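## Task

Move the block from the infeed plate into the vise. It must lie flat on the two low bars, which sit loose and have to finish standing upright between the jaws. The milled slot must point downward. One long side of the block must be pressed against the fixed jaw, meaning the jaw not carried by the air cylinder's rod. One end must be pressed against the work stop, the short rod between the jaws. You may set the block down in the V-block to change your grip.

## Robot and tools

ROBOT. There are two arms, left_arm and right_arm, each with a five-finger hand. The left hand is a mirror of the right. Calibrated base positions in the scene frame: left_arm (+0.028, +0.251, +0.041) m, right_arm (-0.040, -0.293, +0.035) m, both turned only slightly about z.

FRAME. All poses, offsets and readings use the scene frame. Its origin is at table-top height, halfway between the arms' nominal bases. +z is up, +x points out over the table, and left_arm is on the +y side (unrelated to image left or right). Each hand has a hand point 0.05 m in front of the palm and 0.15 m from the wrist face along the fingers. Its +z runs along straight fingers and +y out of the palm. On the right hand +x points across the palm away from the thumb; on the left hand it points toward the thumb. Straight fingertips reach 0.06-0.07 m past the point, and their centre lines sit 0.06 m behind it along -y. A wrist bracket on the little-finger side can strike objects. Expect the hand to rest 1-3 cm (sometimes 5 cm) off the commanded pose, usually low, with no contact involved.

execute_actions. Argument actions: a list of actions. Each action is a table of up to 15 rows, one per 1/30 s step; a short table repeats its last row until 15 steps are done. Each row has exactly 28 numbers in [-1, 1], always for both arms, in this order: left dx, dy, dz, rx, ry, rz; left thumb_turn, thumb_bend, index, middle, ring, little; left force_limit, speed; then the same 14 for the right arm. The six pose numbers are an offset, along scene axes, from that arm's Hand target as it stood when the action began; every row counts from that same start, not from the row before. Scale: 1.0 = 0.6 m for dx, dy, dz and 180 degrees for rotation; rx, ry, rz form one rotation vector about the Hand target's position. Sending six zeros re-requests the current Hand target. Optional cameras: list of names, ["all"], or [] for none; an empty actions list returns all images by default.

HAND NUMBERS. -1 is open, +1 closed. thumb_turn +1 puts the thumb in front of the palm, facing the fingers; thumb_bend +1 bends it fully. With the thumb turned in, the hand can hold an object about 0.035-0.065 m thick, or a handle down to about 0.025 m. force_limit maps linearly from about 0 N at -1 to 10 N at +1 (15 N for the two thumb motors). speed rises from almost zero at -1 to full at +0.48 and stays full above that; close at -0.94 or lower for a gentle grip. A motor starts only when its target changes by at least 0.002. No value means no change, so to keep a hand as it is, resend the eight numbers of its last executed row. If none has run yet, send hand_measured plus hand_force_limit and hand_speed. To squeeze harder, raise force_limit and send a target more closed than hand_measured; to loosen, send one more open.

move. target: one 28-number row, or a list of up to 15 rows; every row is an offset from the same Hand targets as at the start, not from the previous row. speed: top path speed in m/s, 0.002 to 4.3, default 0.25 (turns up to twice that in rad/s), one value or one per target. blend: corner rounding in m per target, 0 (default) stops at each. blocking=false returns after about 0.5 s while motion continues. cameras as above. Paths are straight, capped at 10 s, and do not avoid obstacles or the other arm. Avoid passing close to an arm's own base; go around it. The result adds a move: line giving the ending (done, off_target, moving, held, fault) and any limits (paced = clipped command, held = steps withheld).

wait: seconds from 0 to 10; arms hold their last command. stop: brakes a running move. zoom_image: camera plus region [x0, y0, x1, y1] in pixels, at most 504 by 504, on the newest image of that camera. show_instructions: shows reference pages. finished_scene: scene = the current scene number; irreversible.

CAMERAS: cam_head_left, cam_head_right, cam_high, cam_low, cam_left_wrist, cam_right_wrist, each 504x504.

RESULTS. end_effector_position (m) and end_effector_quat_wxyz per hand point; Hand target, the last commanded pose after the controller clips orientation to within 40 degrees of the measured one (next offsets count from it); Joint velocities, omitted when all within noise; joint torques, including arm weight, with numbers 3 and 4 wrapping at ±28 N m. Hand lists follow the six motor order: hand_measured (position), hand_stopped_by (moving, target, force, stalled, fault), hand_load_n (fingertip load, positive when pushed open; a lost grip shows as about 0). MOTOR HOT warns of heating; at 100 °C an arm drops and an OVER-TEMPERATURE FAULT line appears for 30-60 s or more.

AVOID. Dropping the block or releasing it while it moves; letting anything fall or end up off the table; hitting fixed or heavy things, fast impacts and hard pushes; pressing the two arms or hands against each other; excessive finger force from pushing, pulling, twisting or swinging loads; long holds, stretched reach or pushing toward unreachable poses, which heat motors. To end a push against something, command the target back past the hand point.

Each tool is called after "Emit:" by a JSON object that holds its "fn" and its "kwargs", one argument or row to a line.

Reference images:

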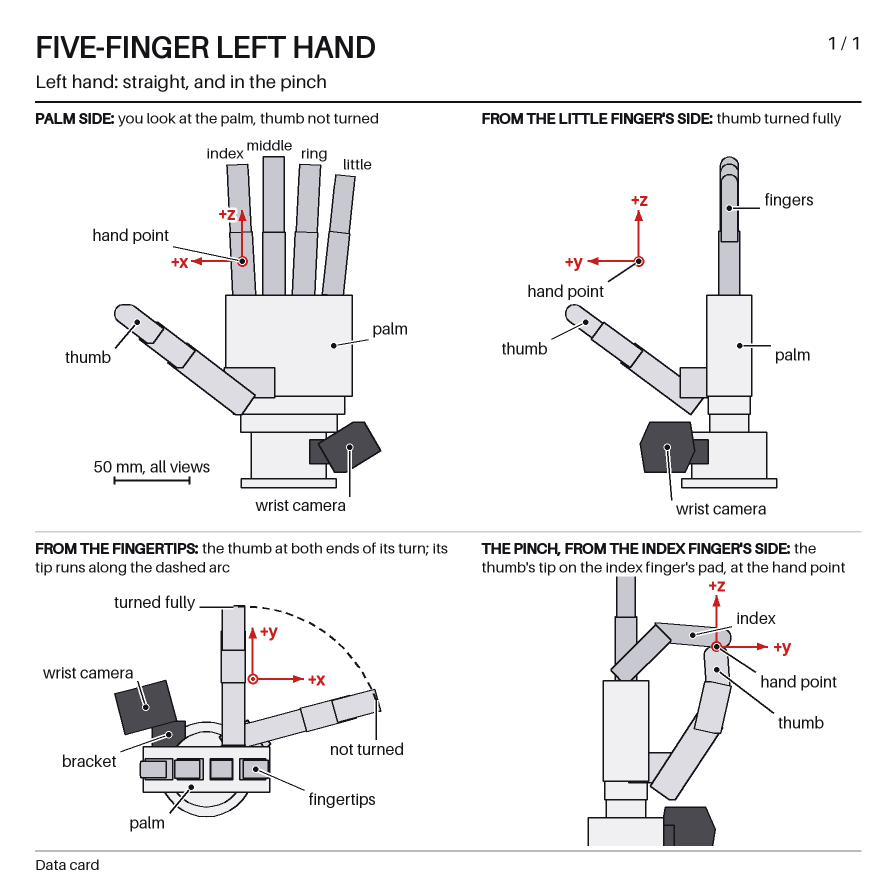

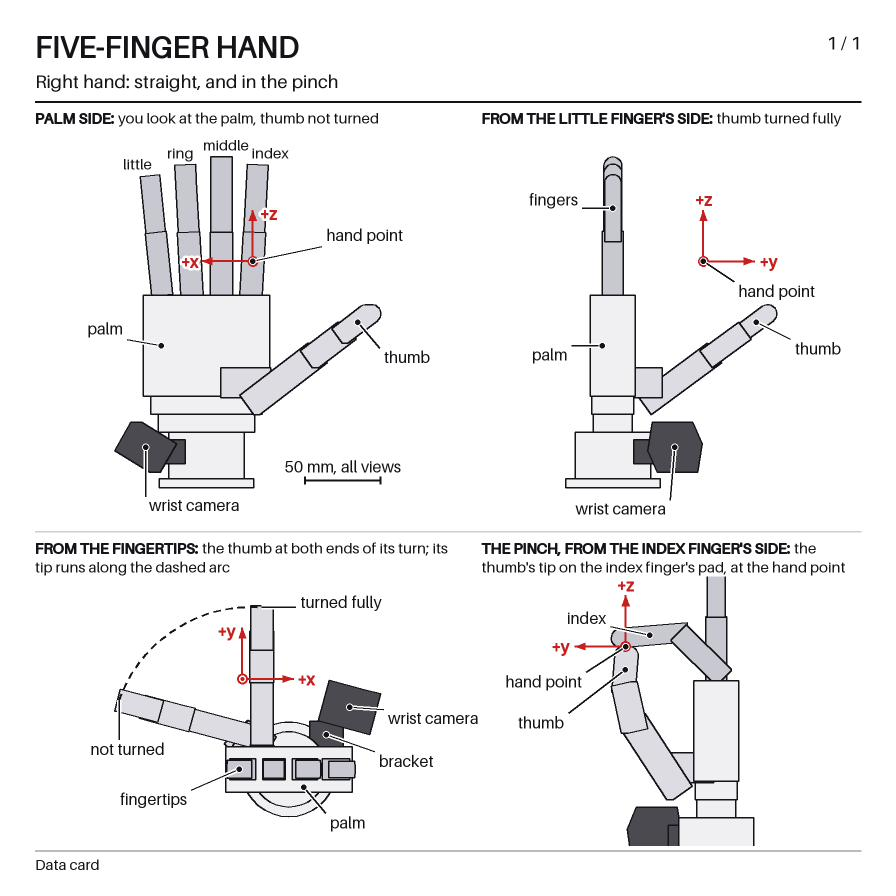

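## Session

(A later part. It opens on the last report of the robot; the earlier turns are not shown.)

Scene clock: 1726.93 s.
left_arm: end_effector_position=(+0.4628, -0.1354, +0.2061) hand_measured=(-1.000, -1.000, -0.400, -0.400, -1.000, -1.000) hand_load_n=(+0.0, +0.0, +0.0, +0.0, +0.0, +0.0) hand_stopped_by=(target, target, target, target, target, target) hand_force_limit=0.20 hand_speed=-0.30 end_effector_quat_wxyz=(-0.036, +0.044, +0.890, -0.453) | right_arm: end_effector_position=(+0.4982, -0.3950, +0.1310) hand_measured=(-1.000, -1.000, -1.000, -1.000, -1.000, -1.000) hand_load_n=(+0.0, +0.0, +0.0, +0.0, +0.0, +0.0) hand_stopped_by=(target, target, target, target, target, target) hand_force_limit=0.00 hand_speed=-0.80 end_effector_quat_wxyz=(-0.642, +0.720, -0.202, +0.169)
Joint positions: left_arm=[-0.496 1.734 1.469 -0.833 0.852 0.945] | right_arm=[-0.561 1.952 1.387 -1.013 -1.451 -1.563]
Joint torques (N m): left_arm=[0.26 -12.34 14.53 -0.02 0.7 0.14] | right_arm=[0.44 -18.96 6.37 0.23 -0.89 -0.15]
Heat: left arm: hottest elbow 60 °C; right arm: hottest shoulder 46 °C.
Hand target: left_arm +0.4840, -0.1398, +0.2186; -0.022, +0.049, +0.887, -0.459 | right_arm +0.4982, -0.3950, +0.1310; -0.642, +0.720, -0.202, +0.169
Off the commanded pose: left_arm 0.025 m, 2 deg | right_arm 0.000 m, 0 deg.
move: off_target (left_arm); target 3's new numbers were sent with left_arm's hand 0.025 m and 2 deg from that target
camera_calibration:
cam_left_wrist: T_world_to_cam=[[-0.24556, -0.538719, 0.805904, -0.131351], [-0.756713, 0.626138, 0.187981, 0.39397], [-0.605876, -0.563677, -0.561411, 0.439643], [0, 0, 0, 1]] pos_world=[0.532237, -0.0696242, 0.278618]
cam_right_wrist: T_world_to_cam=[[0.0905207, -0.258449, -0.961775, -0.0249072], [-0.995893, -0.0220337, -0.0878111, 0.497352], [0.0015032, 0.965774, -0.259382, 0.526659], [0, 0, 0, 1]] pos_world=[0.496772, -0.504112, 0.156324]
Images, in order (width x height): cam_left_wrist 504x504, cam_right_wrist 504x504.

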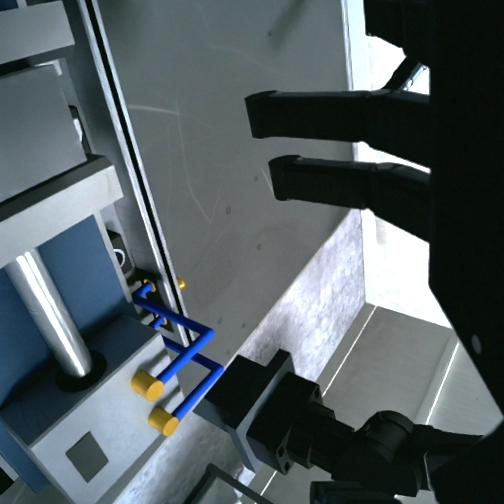

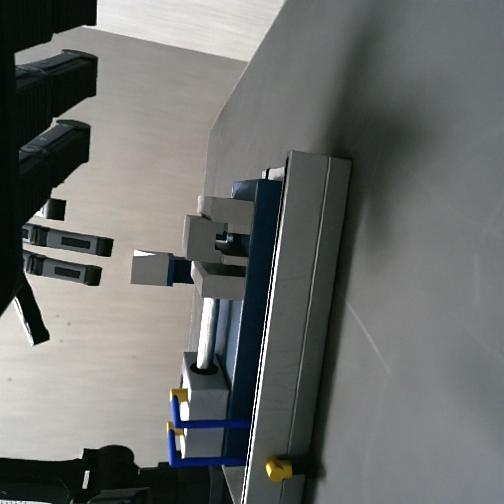

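Emit:
{"fn": "move", "kwargs": {
  "target": [-0.0033,-0.0083,-0.1527,0,0,0,-1,-1,-0.4,-0.4,-1,-1,0.2,-0.3,0,0,0,0,0,0,-1,-1,-1,-1,-1,-1,0,-0.8],
  "speed": 0.07,
  "cameras": ["cam_right_wrist","cam_left_wrist"]
}}

Emit:
{"fn": "zoom_image", "kwargs": {
  "camera": "cam_right_wrist",
  "region": [140, 190, 250, 300]
}}

Scene clock: 1739.23 s.
left_arm: end_effector_position=(+0.4806, -0.1452, +0.1400) hand_measured=(-1.000, -1.000, -0.400, -0.400, -1.000, -1.000) hand_load_n=(+0.0, +0.0, +0.0, +0.0, +0.0, +0.0) hand_stopped_by=(target, target, target, target, target, target) hand_force_limit=0.20 hand_speed=-0.30 end_effector_quat_wxyz=(-0.018, +0.053, +0.885, -0.462) | right_arm: end_effector_position=(+0.4982, -0.3950, +0.1310) hand_measured=(-1.000, -1.000, -1.000, -1.000, -1.000, -1.000) hand_load_n=(+0.0, +0.0, +0.0, +0.0, +0.0, +0.0) hand_stopped_by=(target, target, target, target, target, target) hand_force_limit=0.00 hand_speed=-0.80 end_effector_quat_wxyz=(-0.642, +0.720, -0.202, +0.169)
Joint positions: left_arm=[-0.496 1.819 1.397 -0.632 0.852 0.945] | right_arm=[-0.561 1.952 1.387 -1.013 -1.451 -1.563]
Joint torques (N m): left_arm=[-0.56 -13.16 8.59 1.18 0.53 0.02] | right_arm=[0.56 -19.08 6.39 0.23 -0.9 -0.15]
Heat: left arm: hottest elbow 62 °C; right arm: hottest shoulder 46 °C.
Hand target: left_arm +0.4821, -0.1448, +0.1271; -0.022, +0.049, +0.887, -0.459 | right_arm +0.4982, -0.3950, +0.1310; -0.642, +0.720, -0.202, +0.169
Off the commanded pose: left_arm 0.013 m, 1 deg | right_arm 0.000 m, 0 deg.
move: off_target (left_arm)
camera_calibration:
cam_left_wrist: T_world_to_cam=[[-0.277406, -0.521162, 0.807116, -0.0613453], [-0.76309, 0.629935, 0.144481, 0.435837], [-0.583729, -0.575822, -0.572442, 0.3969], [0, 0, 0, 1]] pos_world=[0.547247, -0.0779758, 0.213745]
cam_right_wrist: T_world_to_cam=[[0.0905207, -0.258449, -0.961775, -0.0249072], [-0.995893, -0.0220337, -0.0878111, 0.497352], [0.0015032, 0.965774, -0.259382, 0.526659], [0, 0, 0, 1]] pos_world=[0.496772, -0.504112, 0.156324]
Images, in order (width x height): cam_left_wrist 504x504, cam_right_wrist 504x504.

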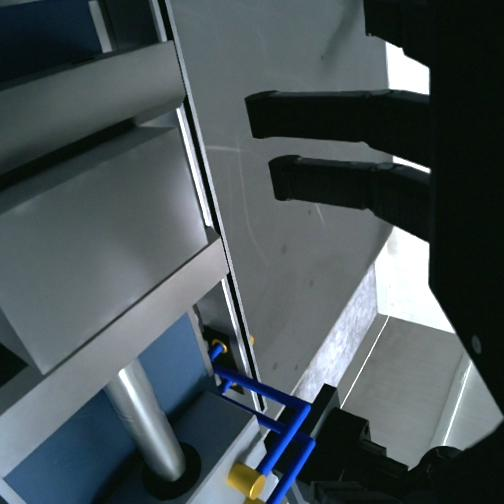

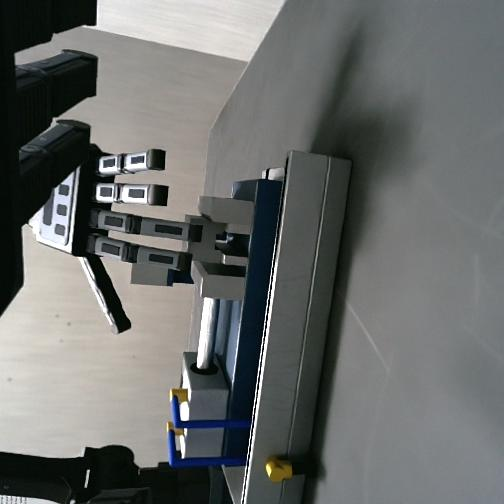

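Scaled by 4.582.

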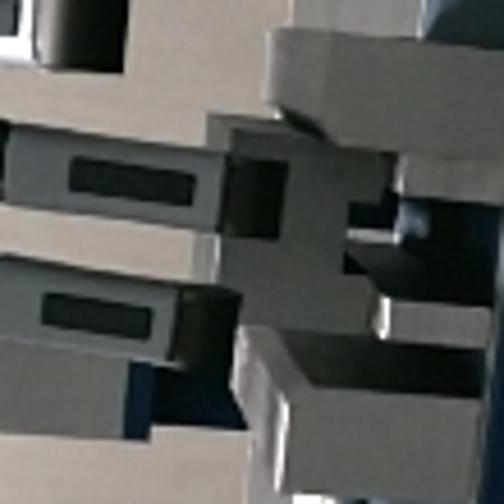

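Emit:
{"fn": "move", "kwargs": {
  "target": [0.0042,0.0367,0,0,0,0,-1,-1,-0.4,-0.4,-1,-1,0.2,-0.3,0,0,0,0,0,0,-1,-1,-1,-1,-1,-1,0,-0.8],
  "speed": 0.04,
  "cameras": ["cam_right_wrist"]
}}

Emit:
{"fn": "zoom_image", "kwargs": {
  "camera": "cam_right_wrist",
  "region": [140, 190, 250, 300]
}}

Scene clock: 1747.00 s.
left_arm: end_effector_position=(+0.4859, -0.1290, +0.1337) hand_measured=(-1.000, -1.000, -0.400, -0.400, -1.000, -1.000) hand_load_n=(-0.5, +0.0, +0.0, +0.0, +0.0, +0.0) hand_stopped_by=(target, target, target, target, target, target) hand_force_limit=0.20 hand_speed=-0.30 end_effector_quat_wxyz=(-0.016, +0.052, +0.885, -0.463) | right_arm: end_effector_position=(+0.4982, -0.3950, +0.1310) hand_measured=(-1.000, -1.000, -1.000, -1.000, -1.000, -1.000) hand_load_n=(-0.5, +0.0, +0.0, -0.5, +0.0, +0.0) hand_stopped_by=(target, target, target, target, target, target) hand_force_limit=0.00 hand_speed=-0.80 end_effector_quat_wxyz=(-0.642, +0.720, -0.202, +0.169)
Joint positions: left_arm=[-0.466 1.819 1.381 -0.639 0.865 0.98] | right_arm=[-0.561 1.952 1.387 -1.013 -1.451 -1.563]
Joint torques (N m): left_arm=[0.09 -14.1 8.36 0.02 0.71 0.15] | right_arm=[0.44 -19.02 6.41 0.24 -0.9 -0.16]
Heat: left arm: hottest elbow 60 °C; right arm: hottest shoulder 46 °C.
Hand target: left_arm +0.4846, -0.1228, +0.1270; -0.022, +0.049, +0.887, -0.459 | right_arm +0.4982, -0.3950, +0.1310; -0.642, +0.720, -0.202, +0.169
Off the commanded pose: left_arm 0.009 m, 1 deg | right_arm 0.000 m, 0 deg.
move: done
camera_calibration:
cam_right_wrist: T_world_to_cam=[[0.0905207, -0.258449, -0.961775, -0.0249072], [-0.995893, -0.0220337, -0.0878111, 0.497352], [0.0015032, 0.965774, -0.259382, 0.526659], [0, 0, 0, 1]] pos_world=[0.496772, -0.504112, 0.156324]
Images, in order (width x height): cam_right_wrist 504x504.

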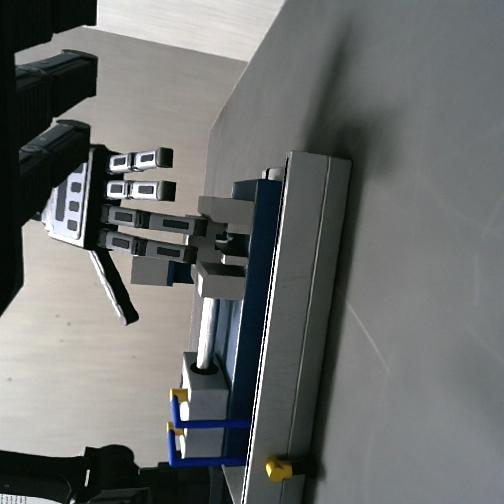

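Scaled by 4.582.

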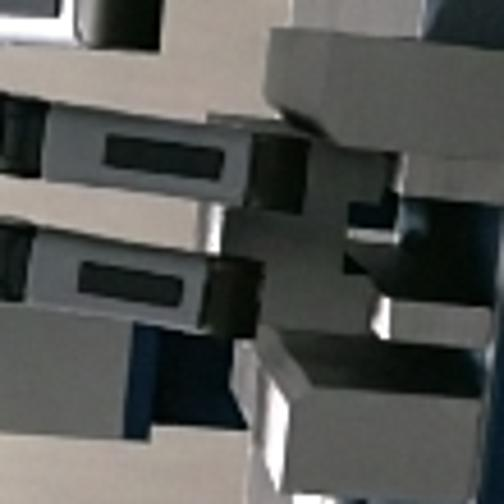

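Emit:
{"fn": "move", "kwargs": {
  "target": [-0.0033,0.0417,-0.003,0,0,0,-1,-1,-0.4,-0.4,-1,-1,0.2,-0.3,0,0,0,0,0,0,-1,-1,-1,-1,-1,-1,0,-0.8],
  "speed": 0.03,
  "cameras": ["cam_right_wrist","cam_left_wrist"]
}}

Emit:
{"fn": "zoom_image", "kwargs": {
  "camera": "cam_right_wrist",
  "region": [140, 190, 250, 300]
}}

Scene clock: 1755.67 s.
left_arm: end_effector_position=(+0.4826, -0.1086, +0.1218) hand_measured=(-1.000, -1.000, -0.400, -0.400, -1.000, -1.000) hand_load_n=(+0.0, +0.0, +0.0, +1.0, +0.0, +0.0) hand_stopped_by=(target, target, target, target, target, target) hand_force_limit=0.20 hand_speed=-0.30 end_effector_quat_wxyz=(-0.024, +0.054, +0.885, -0.462) | right_arm: end_effector_position=(+0.4982, -0.3950, +0.1310) hand_measured=(-1.000, -1.000, -1.000, -1.000, -1.000, -1.000) hand_load_n=(-0.5, +0.0, +0.0, -0.5, +0.0, +0.0) hand_stopped_by=(target, target, target, target, target, target) hand_force_limit=0.00 hand_speed=-0.80 end_effector_quat_wxyz=(-0.642, +0.720, -0.202, +0.169)
Joint positions: left_arm=[-0.435 1.819 1.351 -0.665 0.886 1.035] | right_arm=[-0.561 1.952 1.387 -1.013 -1.451 -1.563]
Joint torques (N m): left_arm=[0.62 -15.56 7.82 -0.27 0.56 0.15] | right_arm=[0.5 -19.14 6.38 0.24 -0.91 -0.15]
Heat: left arm: hottest elbow 58 °C; right arm: hottest shoulder 46 °C.
Hand target: left_arm +0.4826, -0.0978, +0.1252; -0.022, +0.049, +0.887, -0.459 | right_arm +0.4982, -0.3950, +0.1310; -0.642, +0.720, -0.202, +0.169
Off the commanded pose: left_arm 0.011 m, 1 deg | right_arm 0.000 m, 0 deg.
move: off_target (left_arm)
camera_calibration:
cam_left_wrist: T_world_to_cam=[[-0.27228, -0.520615, 0.809212, -0.0296241], [-0.757699, 0.634371, 0.153183, 0.41369], [-0.59309, -0.57143, -0.567196, 0.413087], [0, 0, 0, 1]] pos_world=[0.550384, -0.0418057, 0.194903]
cam_right_wrist: T_world_to_cam=[[0.0905207, -0.258449, -0.961775, -0.0249072], [-0.995893, -0.0220337, -0.0878111, 0.497352], [0.0015032, 0.965774, -0.259382, 0.526659], [0, 0, 0, 1]] pos_world=[0.496772, -0.504112, 0.156324]
Images, in order (width x height): cam_left_wrist 504x504, cam_right_wrist 504x504.

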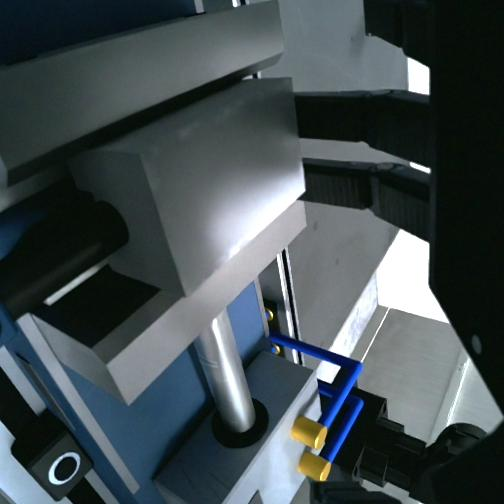

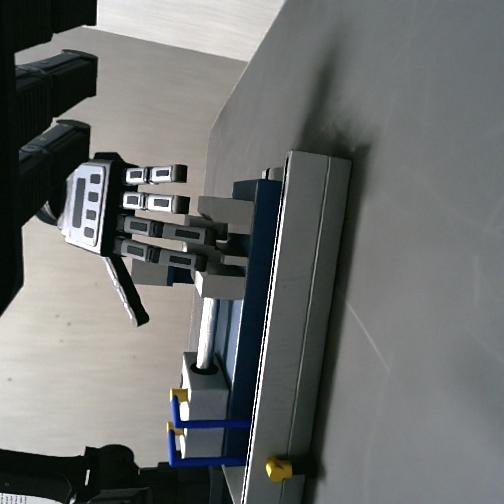

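Scaled by 4.582.

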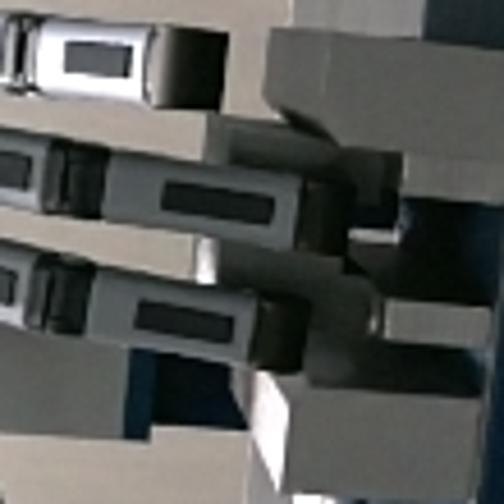

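Emit:
{"fn": "move", "kwargs": {
  "target": [0.005,0.0167,0.002,0,0,0,-1,-1,-0.4,-0.4,-1,-1,0.2,-0.3,0,0,0,0,0,0,-1,-1,-1,-1,-1,-1,0,-0.8],
  "speed": 0.03,
  "cameras": ["cam_right_wrist","cam_left_wrist"]
}}

Emit:
{"fn": "zoom_image", "kwargs": {
  "camera": "cam_right_wrist",
  "region": [140, 190, 250, 300]
}}

Emit:
{"fn": "zoom_image", "kwargs": {
  "camera": "cam_left_wrist",
  "region": [0, 140, 200, 320]
}}

Scene clock: 1764.13 s.
left_arm: end_effector_position=(+0.4799, -0.1075, +0.1223) hand_measured=(-1.000, -1.000, -0.400, -0.400, -1.000, -1.000) hand_load_n=(+0.0, +0.0, +0.5, +3.5, -0.5, +0.0) hand_stopped_by=(target, target, target, target, target, target) hand_force_limit=0.20 hand_speed=-0.30 end_effector_quat_wxyz=(-0.028, +0.064, +0.883, -0.465) | right_arm: end_effector_position=(+0.4982, -0.3950, +0.1310) hand_measured=(-1.000, -1.000, -1.000, -1.000, -1.000, -1.000) hand_load_n=(-0.5, +0.0, +0.0, +0.0, +0.0, +0.0) hand_stopped_by=(target, target, target, target, target, target) hand_force_limit=0.00 hand_speed=-0.80 end_effector_quat_wxyz=(-0.642, +0.720, -0.202, +0.169)
Joint positions: left_arm=[-0.433 1.819 1.351 -0.681 0.901 1.064] | right_arm=[-0.561 1.952 1.387 -1.013 -1.451 -1.563]
Joint torques (N m): left_arm=[1.9 -15.62 7.98 -0.64 0.29 0.13] | right_arm=[0.44 -19.19 6.41 0.21 -0.9 -0.15]
Heat: left arm: hottest elbow 57 °C; right arm: hottest shoulder 46 °C.
Hand target: left_arm +0.4855, -0.0878, +0.1263; -0.022, +0.049, +0.887, -0.459 | right_arm +0.4982, -0.3950, +0.1310; -0.642, +0.720, -0.202, +0.169
Off the commanded pose: left_arm 0.021 m, 2 deg | right_arm 0.000 m, 0 deg.
move: off_target (left_arm)
camera_calibration:
cam_left_wrist: T_world_to_cam=[[-0.285132, -0.508362, 0.812569, -0.0231306], [-0.744852, 0.65107, 0.145954, 0.40732], [-0.603237, -0.563627, -0.564296, 0.417784], [0, 0, 0, 1]] pos_world=[0.54882, -0.0414781, 0.195099]
cam_right_wrist: T_world_to_cam=[[0.0905207, -0.258449, -0.961775, -0.0249072], [-0.995893, -0.0220337, -0.0878111, 0.497352], [0.0015032, 0.965774, -0.259382, 0.526659], [0, 0, 0, 1]] pos_world=[0.496772, -0.504112, 0.156324]
Images, in order (width x height): cam_left_wrist 504x504, cam_right_wrist 504x504.

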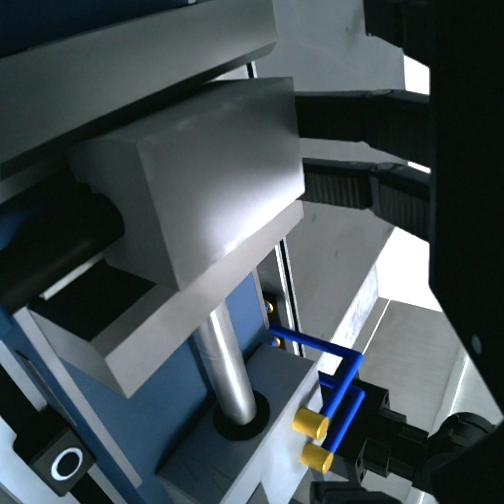

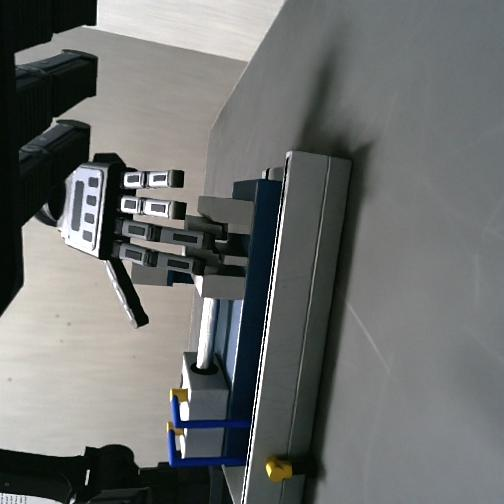

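Scaled by 4.582.

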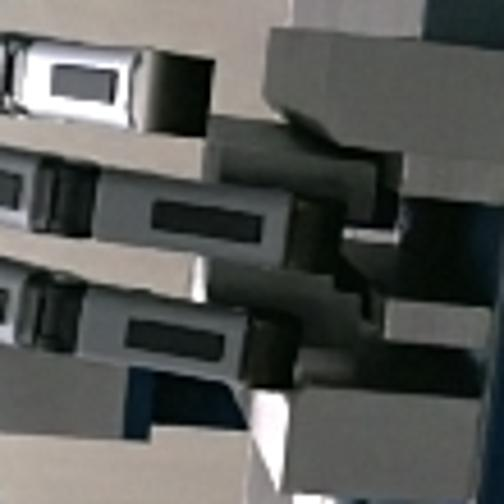

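Scaled by 2.520.

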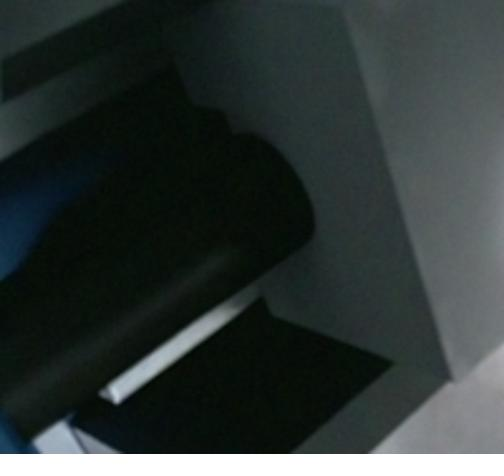

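Emit:
{"fn": "move", "kwargs": {
  "target": [0.035,0,0,0,0,0,-1,-1,-0.4,-0.4,-1,-1,0.2,-0.3,0,0,0,0,0,0,-1,-1,-1,-1,-1,-1,0,-0.8],
  "speed": 0.03,
  "cameras": ["cam_right_wrist","cam_left_wrist"]
}}

Emit:
{"fn": "zoom_image", "kwargs": {
  "camera": "cam_right_wrist",
  "region": [140, 190, 250, 300]
}}

Scene clock: 1775.93 s.
left_arm: end_effector_position=(+0.4824, -0.1039, +0.1297) hand_measured=(-1.000, -1.000, -0.400, -0.400, -1.000, -1.000) hand_load_n=(+0.0, +0.0, +1.0, +5.0, +0.0, +0.0) hand_stopped_by=(target, target, target, target, target, target) hand_force_limit=0.20 hand_speed=-0.30 end_effector_quat_wxyz=(-0.032, +0.065, +0.881, -0.467) | right_arm: end_effector_position=(+0.4982, -0.3950, +0.1310) hand_measured=(-1.000, -1.000, -1.000, -1.000, -1.000, -1.000) hand_load_n=(+0.0, +0.5, +0.0, +0.0, +0.0, +0.0) hand_stopped_by=(target, target, target, target, target, target) hand_force_limit=0.00 hand_speed=-0.80 end_effector_quat_wxyz=(-0.642, +0.720, -0.202, +0.169)
Joint positions: left_arm=[-0.423 1.819 1.372 -0.721 0.914 1.084] | right_arm=[-0.561 1.952 1.387 -1.013 -1.451 -1.563]
Joint torques (N m): left_arm=[2.43 -12.45 11.82 -0.65 0.04 0.16] | right_arm=[0.62 -18.9 6.39 0.21 -0.9 -0.15]
Heat: left arm: hottest elbow 56 °C; right arm: hottest shoulder 46 °C.
Hand target: left_arm +0.5066, -0.0877, +0.1263; -0.022, +0.049, +0.887, -0.459 | right_arm +0.4982, -0.3950, +0.1310; -0.642, +0.720, -0.202, +0.169
Off the commanded pose: left_arm 0.029 m, 2 deg | right_arm 0.000 m, 0 deg.
move: off_target (left_arm)
camera_calibration:
cam_left_wrist: T_world_to_cam=[[-0.283396, -0.502347, 0.816905, -0.0273705], [-0.73946, 0.656865, 0.147403, 0.403665], [-0.610644, -0.562295, -0.557618, 0.428255], [0, 0, 0, 1]] pos_world=[0.552249, -0.0380969, 0.20166]
cam_right_wrist: T_world_to_cam=[[0.0905207, -0.258449, -0.961775, -0.0249072], [-0.995893, -0.0220337, -0.0878111, 0.497352], [0.0015032, 0.965774, -0.259382, 0.526659], [0, 0, 0, 1]] pos_world=[0.496772, -0.504112, 0.156324]
Images, in order (width x height): cam_left_wrist 504x504, cam_right_wrist 504x504.

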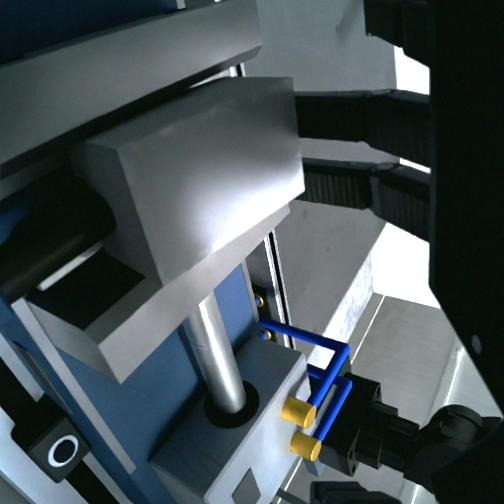

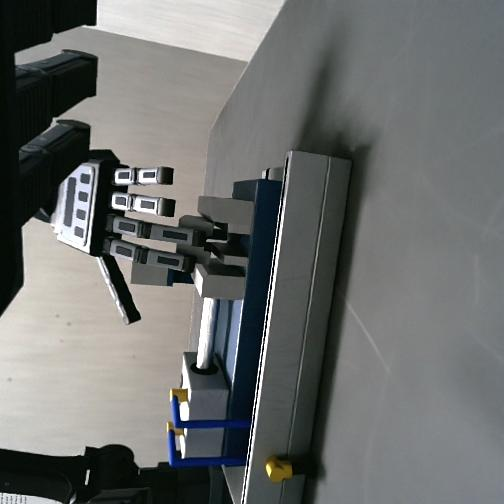

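Scaled by 4.582.

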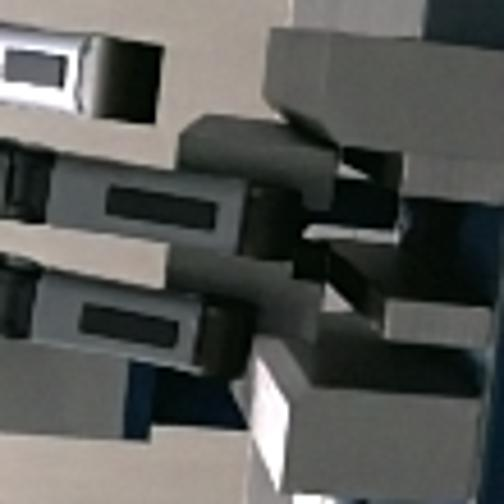

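Emit:
{"fn": "move", "kwargs": {
  "target": [
    [0,-0.008,-0.06,0,0,0,-1,-1,-0.4,-0.4,-1,-1,0.2,-0.3,0,0,0,0,0,0,-1,-1,-1,-1,-1,-1,0,-0.8]
  ],
  "speed": 0.04,
  "cameras": ["cam_right_wrist"]
}}

Emit:
{"fn": "zoom_image", "kwargs": {
  "camera": "cam_right_wrist",
  "region": [140, 190, 250, 300]
}}

Scene clock: 1785.40 s.
left_arm: end_effector_position=(+0.4901, -0.1093, +0.1139) hand_measured=(-1.000, -1.000, -0.400, -0.400, -1.000, -1.000) hand_load_n=(+0.0, +0.0, +5.0, +0.0, +0.0, +0.0) hand_stopped_by=(target, target, target, target, target, target) hand_force_limit=0.20 hand_speed=-0.30 end_effector_quat_wxyz=(-0.029, +0.065, +0.878, -0.473) | right_arm: end_effector_position=(+0.4982, -0.3950, +0.1310) hand_measured=(-1.000, -1.000, -1.000, -1.000, -1.000, -1.000) hand_load_n=(+0.0, +0.0, +0.0, +0.0, +0.0, +0.0) hand_stopped_by=(target, target, target, target, target, target) hand_force_limit=0.00 hand_speed=-0.80 end_effector_quat_wxyz=(-0.642, +0.720, -0.202, +0.169)
Joint positions: left_arm=[-0.423 1.854 1.372 -0.668 0.923 1.073] | right_arm=[-0.561 1.952 1.387 -1.013 -1.451 -1.563]
Joint torques (N m): left_arm=[1.85 -11.99 8.75 0.85 -0.39 0.17] | right_arm=[0.56 -19.19 6.38 0.24 -0.9 -0.15]
Heat: left arm: hottest elbow 57 °C; right arm: hottest shoulder 46 °C.
Hand target: left_arm +0.5066, -0.0925, +0.0904; -0.022, +0.049, +0.887, -0.459 | right_arm +0.4982, -0.3950, +0.1310; -0.642, +0.720, -0.202, +0.169
Off the commanded pose: left_arm 0.033 m, 3 deg | right_arm 0.000 m, 0 deg.
move: off_target (left_arm)
camera_calibration:
cam_right_wrist: T_world_to_cam=[[0.0905207, -0.258449, -0.961775, -0.0249072], [-0.995893, -0.0220337, -0.0878111, 0.497352], [0.0015032, 0.965774, -0.259382, 0.526659], [0, 0, 0, 1]] pos_world=[0.496772, -0.504112, 0.156324]
Images, in order (width x height): cam_right_wrist 504x504.

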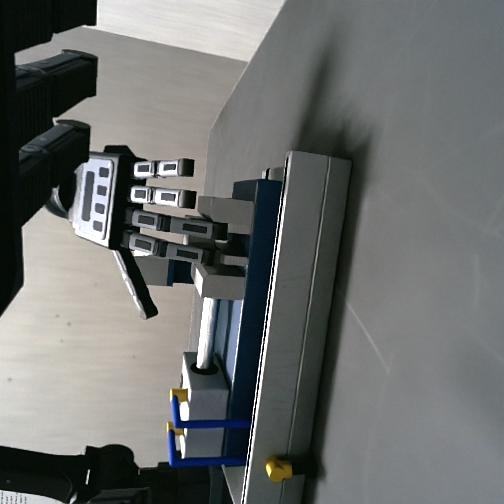

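Scaled by 4.582.

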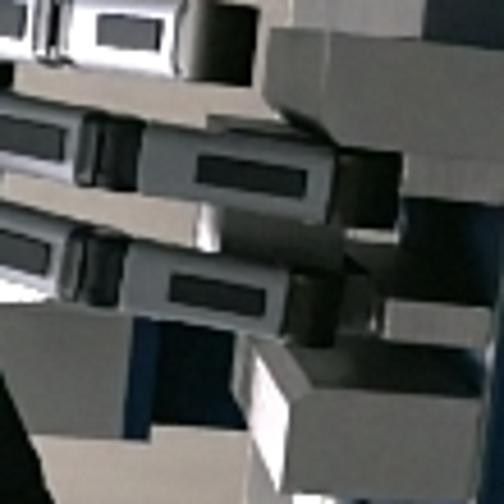

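Emit:
{"fn": "move", "kwargs": {
  "target": [
    [0,-0.02,0.012,0,0,0,-1,-1,-0.4,-0.4,-1,-1,0.2,-0.3,0,0,0,0,0,0,-1,-1,-1,-1,-1,-1,0,-0.8]
  ],
  "speed": 0.03,
  "cameras": ["cam_right_wrist"]
}}

Emit:
{"fn": "zoom_image", "kwargs": {
  "camera": "cam_right_wrist",
  "region": [140, 190, 250, 300]
}}

Scene clock: 1800.73 s.
left_arm: end_effector_position=(+0.4897, -0.1096, +0.1136) hand_measured=(-1.000, -1.000, -0.400, -0.400, -1.000, -1.000) hand_load_n=(+0.0, +0.0, +3.5, +0.5, +0.0, +0.0) hand_stopped_by=(target, target, target, target, target, target) hand_force_limit=0.20 hand_speed=-0.30 end_effector_quat_wxyz=(-0.031, +0.055, +0.880, -0.470) | right_arm: end_effector_position=(+0.4982, -0.3950, +0.1310) hand_measured=(-1.000, -1.000, -1.000, -1.000, -1.000, -1.000) hand_load_n=(+0.0, +0.0, +0.0, +0.0, -0.5, +0.0) hand_stopped_by=(target, target, target, target, target, target) hand_force_limit=0.00 hand_speed=-0.80 end_effector_quat_wxyz=(-0.642, +0.720, -0.202, +0.169)
Joint positions: left_arm=[-0.424 1.854 1.372 -0.665 0.914 1.05] | right_arm=[-0.561 1.952 1.387 -1.013 -1.451 -1.563]
Joint torques (N m): left_arm=[0.38 -11.93 10.37 0.84 -0.36 0.12] | right_arm=[0.5 -19.08 6.38 0.28 -0.91 -0.14]
Heat: left arm: hottest elbow 55 °C; right arm: hottest shoulder 46 °C.
Hand target: left_arm +0.5065, -0.1046, +0.0976; -0.022, +0.049, +0.887, -0.459 | right_arm +0.4982, -0.3950, +0.1310; -0.642, +0.720, -0.202, +0.169
Off the commanded pose: left_arm 0.024 m, 2 deg | right_arm 0.000 m, 0 deg.
move: off_target (left_arm)
camera_calibration:
cam_right_wrist: T_world_to_cam=[[0.0905207, -0.258449, -0.961775, -0.0249072], [-0.995893, -0.0220337, -0.0878111, 0.497352], [0.0015032, 0.965774, -0.259382, 0.526659], [0, 0, 0, 1]] pos_world=[0.496772, -0.504112, 0.156324]
Images, in order (width x height): cam_right_wrist 504x504.

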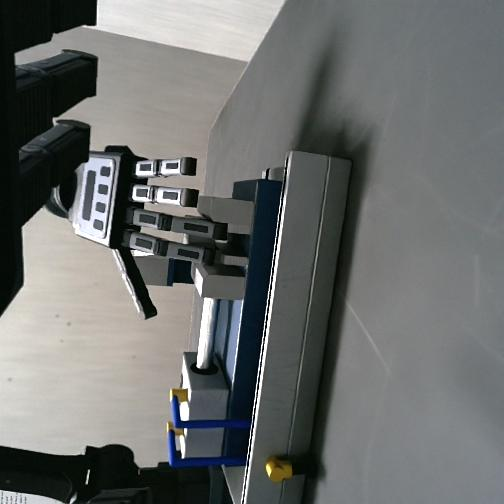

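Scaled by 4.582.

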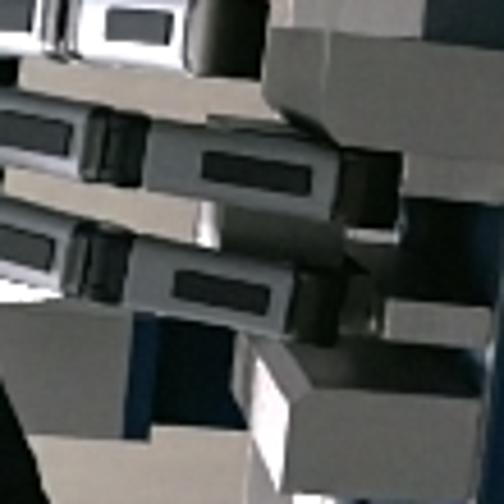

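Emit:
{"fn": "move", "kwargs": {
  "target": [
    [-0.02,-0.006,0.018,0,0,0,-1,-1,-0.4,-0.4,-1,-1,0.2,-0.3,0,0,0,0,0,0,-1,-1,-1,-1,-1,-1,0,-0.8],
    [-0.02,-0.006,0.018,0,0,0,-1,-1,-1,-1,-1,-1,0.2,-0.85,0,0,0,0,0,0,-1,-1,-1,-1,-1,-1,0,-0.8]
  ],
  "speed": 0.03,
  "cameras": ["cam_right_wrist","cam_left_wrist"]
}}

Emit:
{"fn": "zoom_image", "kwargs": {
  "camera": "cam_right_wrist",
  "region": [140, 190, 250, 300]
}}

Emit:
{"fn": "zoom_image", "kwargs": {
  "camera": "cam_left_wrist",
  "region": [0, 60, 380, 380]
}}

Scene clock: 1817.50 s.
left_arm: end_effector_position=(+0.4904, -0.1066, +0.1096) hand_measured=(-1.000, -1.000, -1.000, -1.000, -1.000, -1.000) hand_load_n=(-0.5, +0.0, +0.0, -0.5, +0.0, +0.0) hand_stopped_by=(target, target, target, target, target, target) hand_force_limit=0.20 hand_speed=-0.85 end_effector_quat_wxyz=(-0.028, +0.045, +0.887, -0.458) | right_arm: end_effector_position=(+0.4982, -0.3950, +0.1310) hand_measured=(-1.000, -1.000, -1.000, -1.000, -1.000, -1.000) hand_load_n=(+0.0, +0.0, +0.0, +0.0, +0.0, -0.5) hand_stopped_by=(target, target, target, target, target, target) hand_force_limit=0.00 hand_speed=-0.80 end_effector_quat_wxyz=(-0.642, +0.720, -0.202, +0.169)
Joint positions: left_arm=[-0.426 1.853 1.367 -0.663 0.882 1.031] | right_arm=[-0.561 1.952 1.387 -1.013 -1.451 -1.563]
Joint torques (N m): left_arm=[-0.56 -14.33 8.87 0.99 0.59 0.1] | right_arm=[0.67 -19.08 6.38 0.27 -0.89 -0.16]
Heat: left arm: hottest elbow 55 °C; right arm: hottest shoulder 46 °C.
Hand target: left_arm +0.4945, -0.1083, +0.1084; -0.022, +0.049, +0.887, -0.459 | right_arm +0.4982, -0.3950, +0.1310; -0.642, +0.720, -0.202, +0.169
Off the commanded pose: left_arm 0.005 m, 1 deg | right_arm 0.000 m, 0 deg.
move: done
camera_calibration:
cam_left_wrist: T_world_to_cam=[[-0.253359, -0.531892, 0.808022, -0.0269512], [-0.762978, 0.623368, 0.171106, 0.419647], [-0.594705, -0.573152, -0.563758, 0.412204], [0, 0, 0, 1]] pos_world=[0.558493, -0.0396742, 0.182357]
cam_right_wrist: T_world_to_cam=[[0.0905207, -0.258449, -0.961775, -0.0249072], [-0.995893, -0.0220337, -0.0878111, 0.497352], [0.0015032, 0.965774, -0.259382, 0.526659], [0, 0, 0, 1]] pos_world=[0.496772, -0.504112, 0.156324]
Images, in order (width x height): cam_left_wrist 504x504, cam_right_wrist 504x504.

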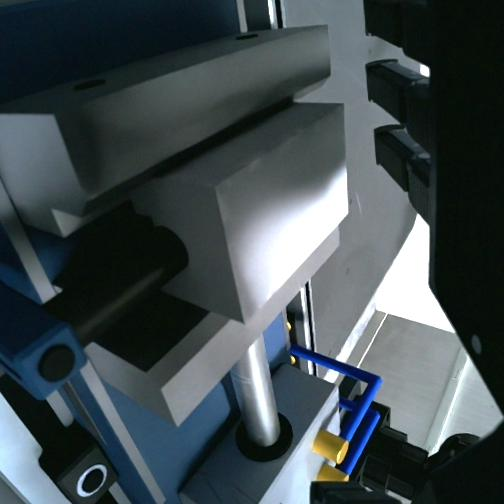

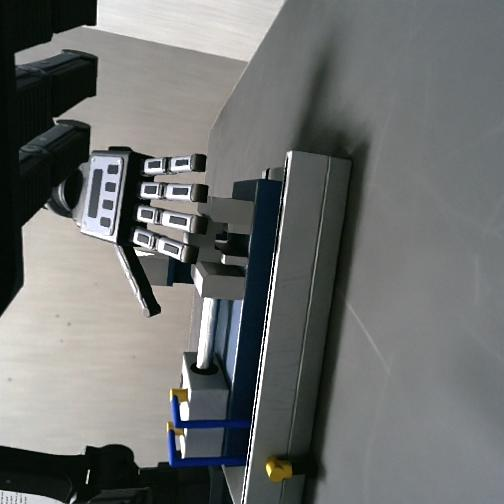

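Scaled by 4.582.

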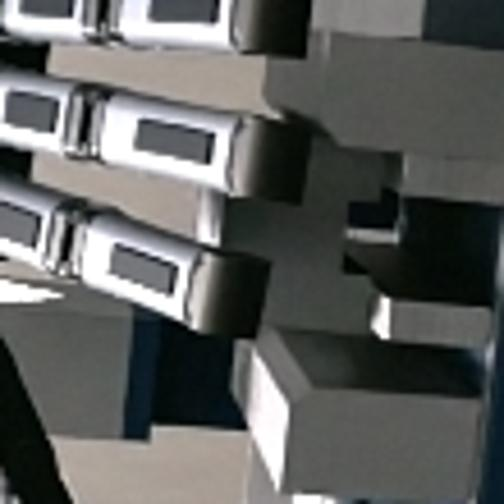

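Scaled by 1.326.

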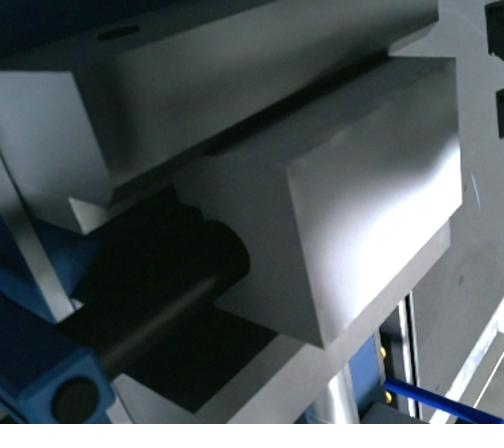

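Emit:
{"fn": "zoom_image", "kwargs": {
  "camera": "cam_left_wrist",
  "region": [120, 60, 350, 220]
}}

Emit:
{"fn": "zoom_image", "kwargs": {
  "camera": "cam_right_wrist",
  "region": [180, 195, 240, 275]
}}

Scaled by 2.191.

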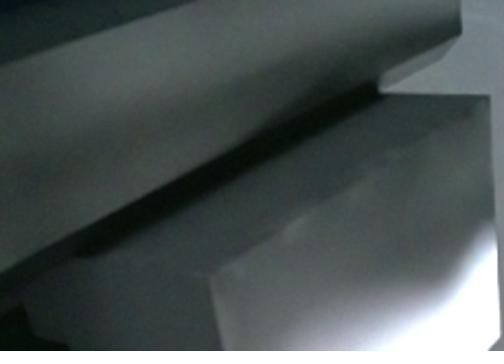

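Scaled by 6.300.

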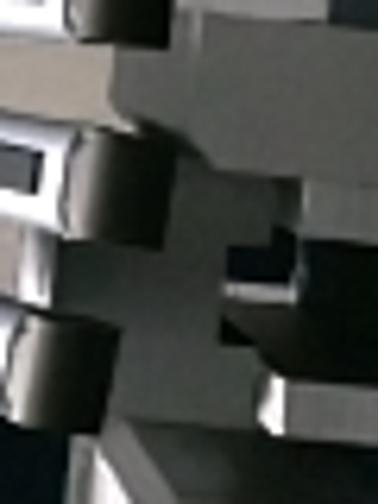

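Emit:
{"fn": "move", "kwargs": {
  "target": [
    [0,-0.01,0.03,0,0,0,-1,-1,-1,-1,-1,-1,0.2,-0.85,0,0,0,0,0,0,-1,-1,-1,-1,-1,-1,0,-0.8],
    [0,-0.01,0.2,0,0,0,-1,-1,-1,-1,-1,-1,0.2,-0.85,0,0,0,0,0,0,-1,-1,-1,-1,-1,-1,0,-0.8]
  ],
  "speed": 0.08,
  "cameras": ["cam_right_wrist","cam_left_wrist"]
}}

Emit:
{"fn": "zoom_image", "kwargs": {
  "camera": "cam_right_wrist",
  "region": [140, 190, 250, 300]
}}

Emit:
{"fn": "zoom_image", "kwargs": {
  "camera": "cam_left_wrist",
  "region": [0, 0, 300, 300]
}}

Scene clock: 1857.13 s.
left_arm: end_effector_position=(+0.4828, -0.1026, +0.1960) hand_measured=(-1.000, -1.000, -1.000, -1.000, -1.000, -1.000) hand_load_n=(+0.0, +0.0, -0.5, +0.0, +0.0, +0.0) hand_stopped_by=(target, target, target, target, target, target) hand_force_limit=0.20 hand_speed=-0.85 end_effector_quat_wxyz=(-0.044, +0.035, +0.891, -0.450) | right_arm: end_effector_position=(+0.4982, -0.3950, +0.1310) hand_measured=(-1.000, -1.000, -1.000, -1.000, -1.000, -1.000) hand_load_n=(-0.5, +0.0, +0.0, +0.0, +0.0, +0.0) hand_stopped_by=(target, target, target, target, target, target) hand_force_limit=0.00 hand_speed=-0.80 end_effector_quat_wxyz=(-0.642, +0.720, -0.202, +0.169)
Joint positions: left_arm=[-0.426 1.769 1.495 -0.914 0.879 1.028] | right_arm=[-0.561 1.952 1.387 -1.013 -1.451 -1.563]
Joint torques (N m): left_arm=[-1.44 -15.56 14.22 -0.12 0.58 -0.03] | right_arm=[0.56 -19.19 6.38 0.21 -0.9 -0.15]
Heat: left arm: hottest elbow 54 °C; right arm: hottest shoulder 46 °C.
Hand target: left_arm +0.4946, -0.1143, +0.2283; -0.022, +0.049, +0.887, -0.459 | right_arm +0.4982, -0.3950, +0.1310; -0.642, +0.720, -0.202, +0.169
Off the commanded pose: left_arm 0.036 m, 3 deg | right_arm 0.000 m, 0 deg.
move: off_target (left_arm)
camera_calibration:
cam_left_wrist: T_world_to_cam=[[-0.222345, -0.548251, 0.806215, -0.112908], [-0.75772, 0.617536, 0.210973, 0.385569], [-0.613533, -0.563977, -0.552727, 0.466509], [0, 0, 0, 1]] pos_world=[0.553268, -0.0369045, 0.267536]
cam_right_wrist: T_world_to_cam=[[0.0905207, -0.258449, -0.961775, -0.0249072], [-0.995893, -0.0220337, -0.0878111, 0.497352], [0.0015032, 0.965774, -0.259382, 0.526659], [0, 0, 0, 1]] pos_world=[0.496772, -0.504112, 0.156324]
Images, in order (width x height): cam_left_wrist 504x504, cam_right_wrist 504x504.

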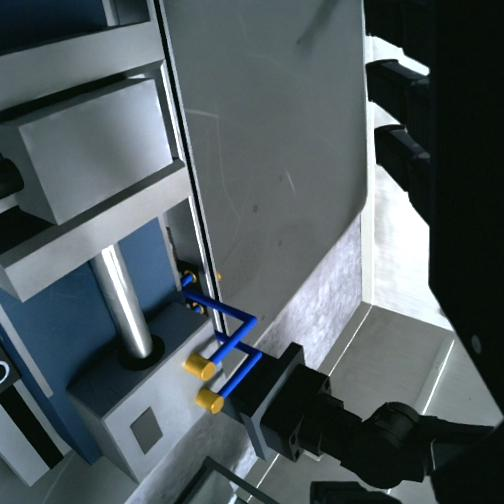

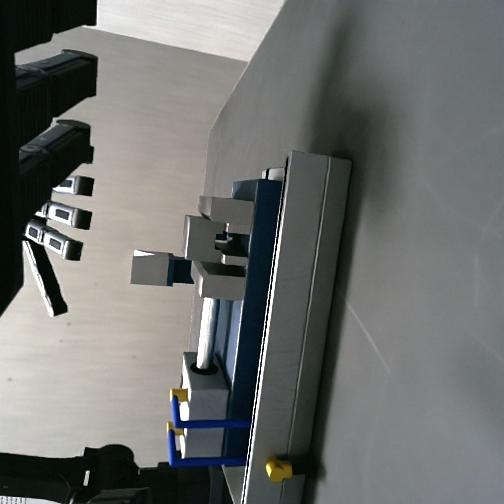

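Scaled by 4.582.

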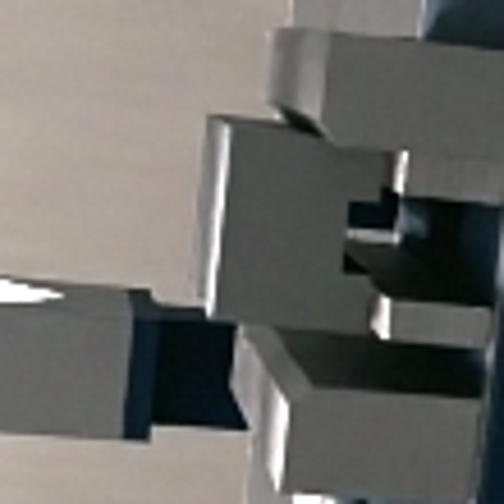

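Scaled by 1.680.

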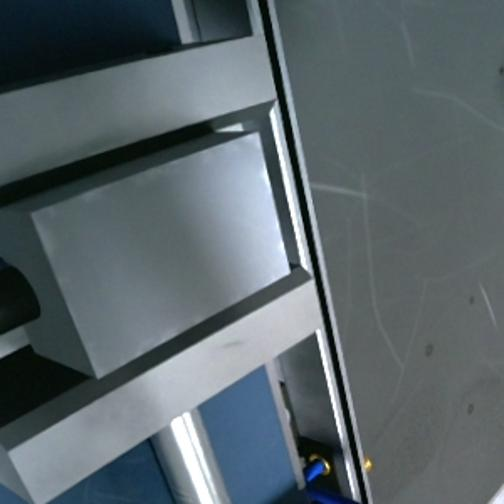

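Emit:
{"fn": "zoom_image", "kwargs": {
  "camera": "cam_left_wrist",
  "region": [0, 90, 120, 210]
}}

Emit:
{"fn": "zoom_image", "kwargs": {
  "camera": "cam_right_wrist",
  "region": [180, 195, 240, 275]
}}

Scaled by 4.200.

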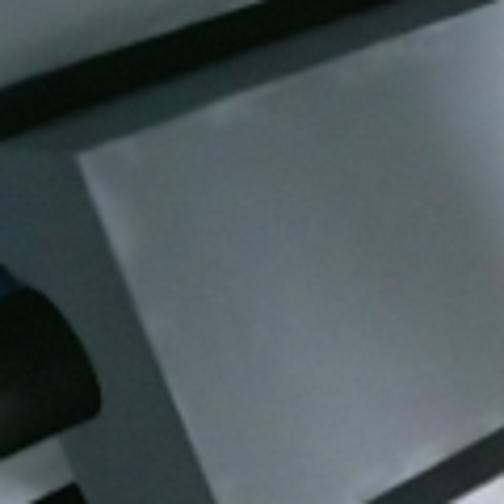

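Scaled by 6.300.

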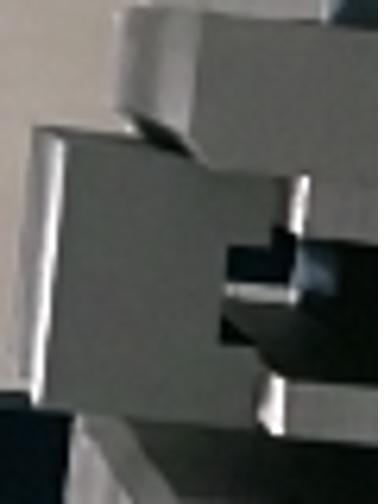

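Emit:
{"fn": "finished_scene", "kwargs": {
  "scene": 2
}}

The scene is finished: the task was done.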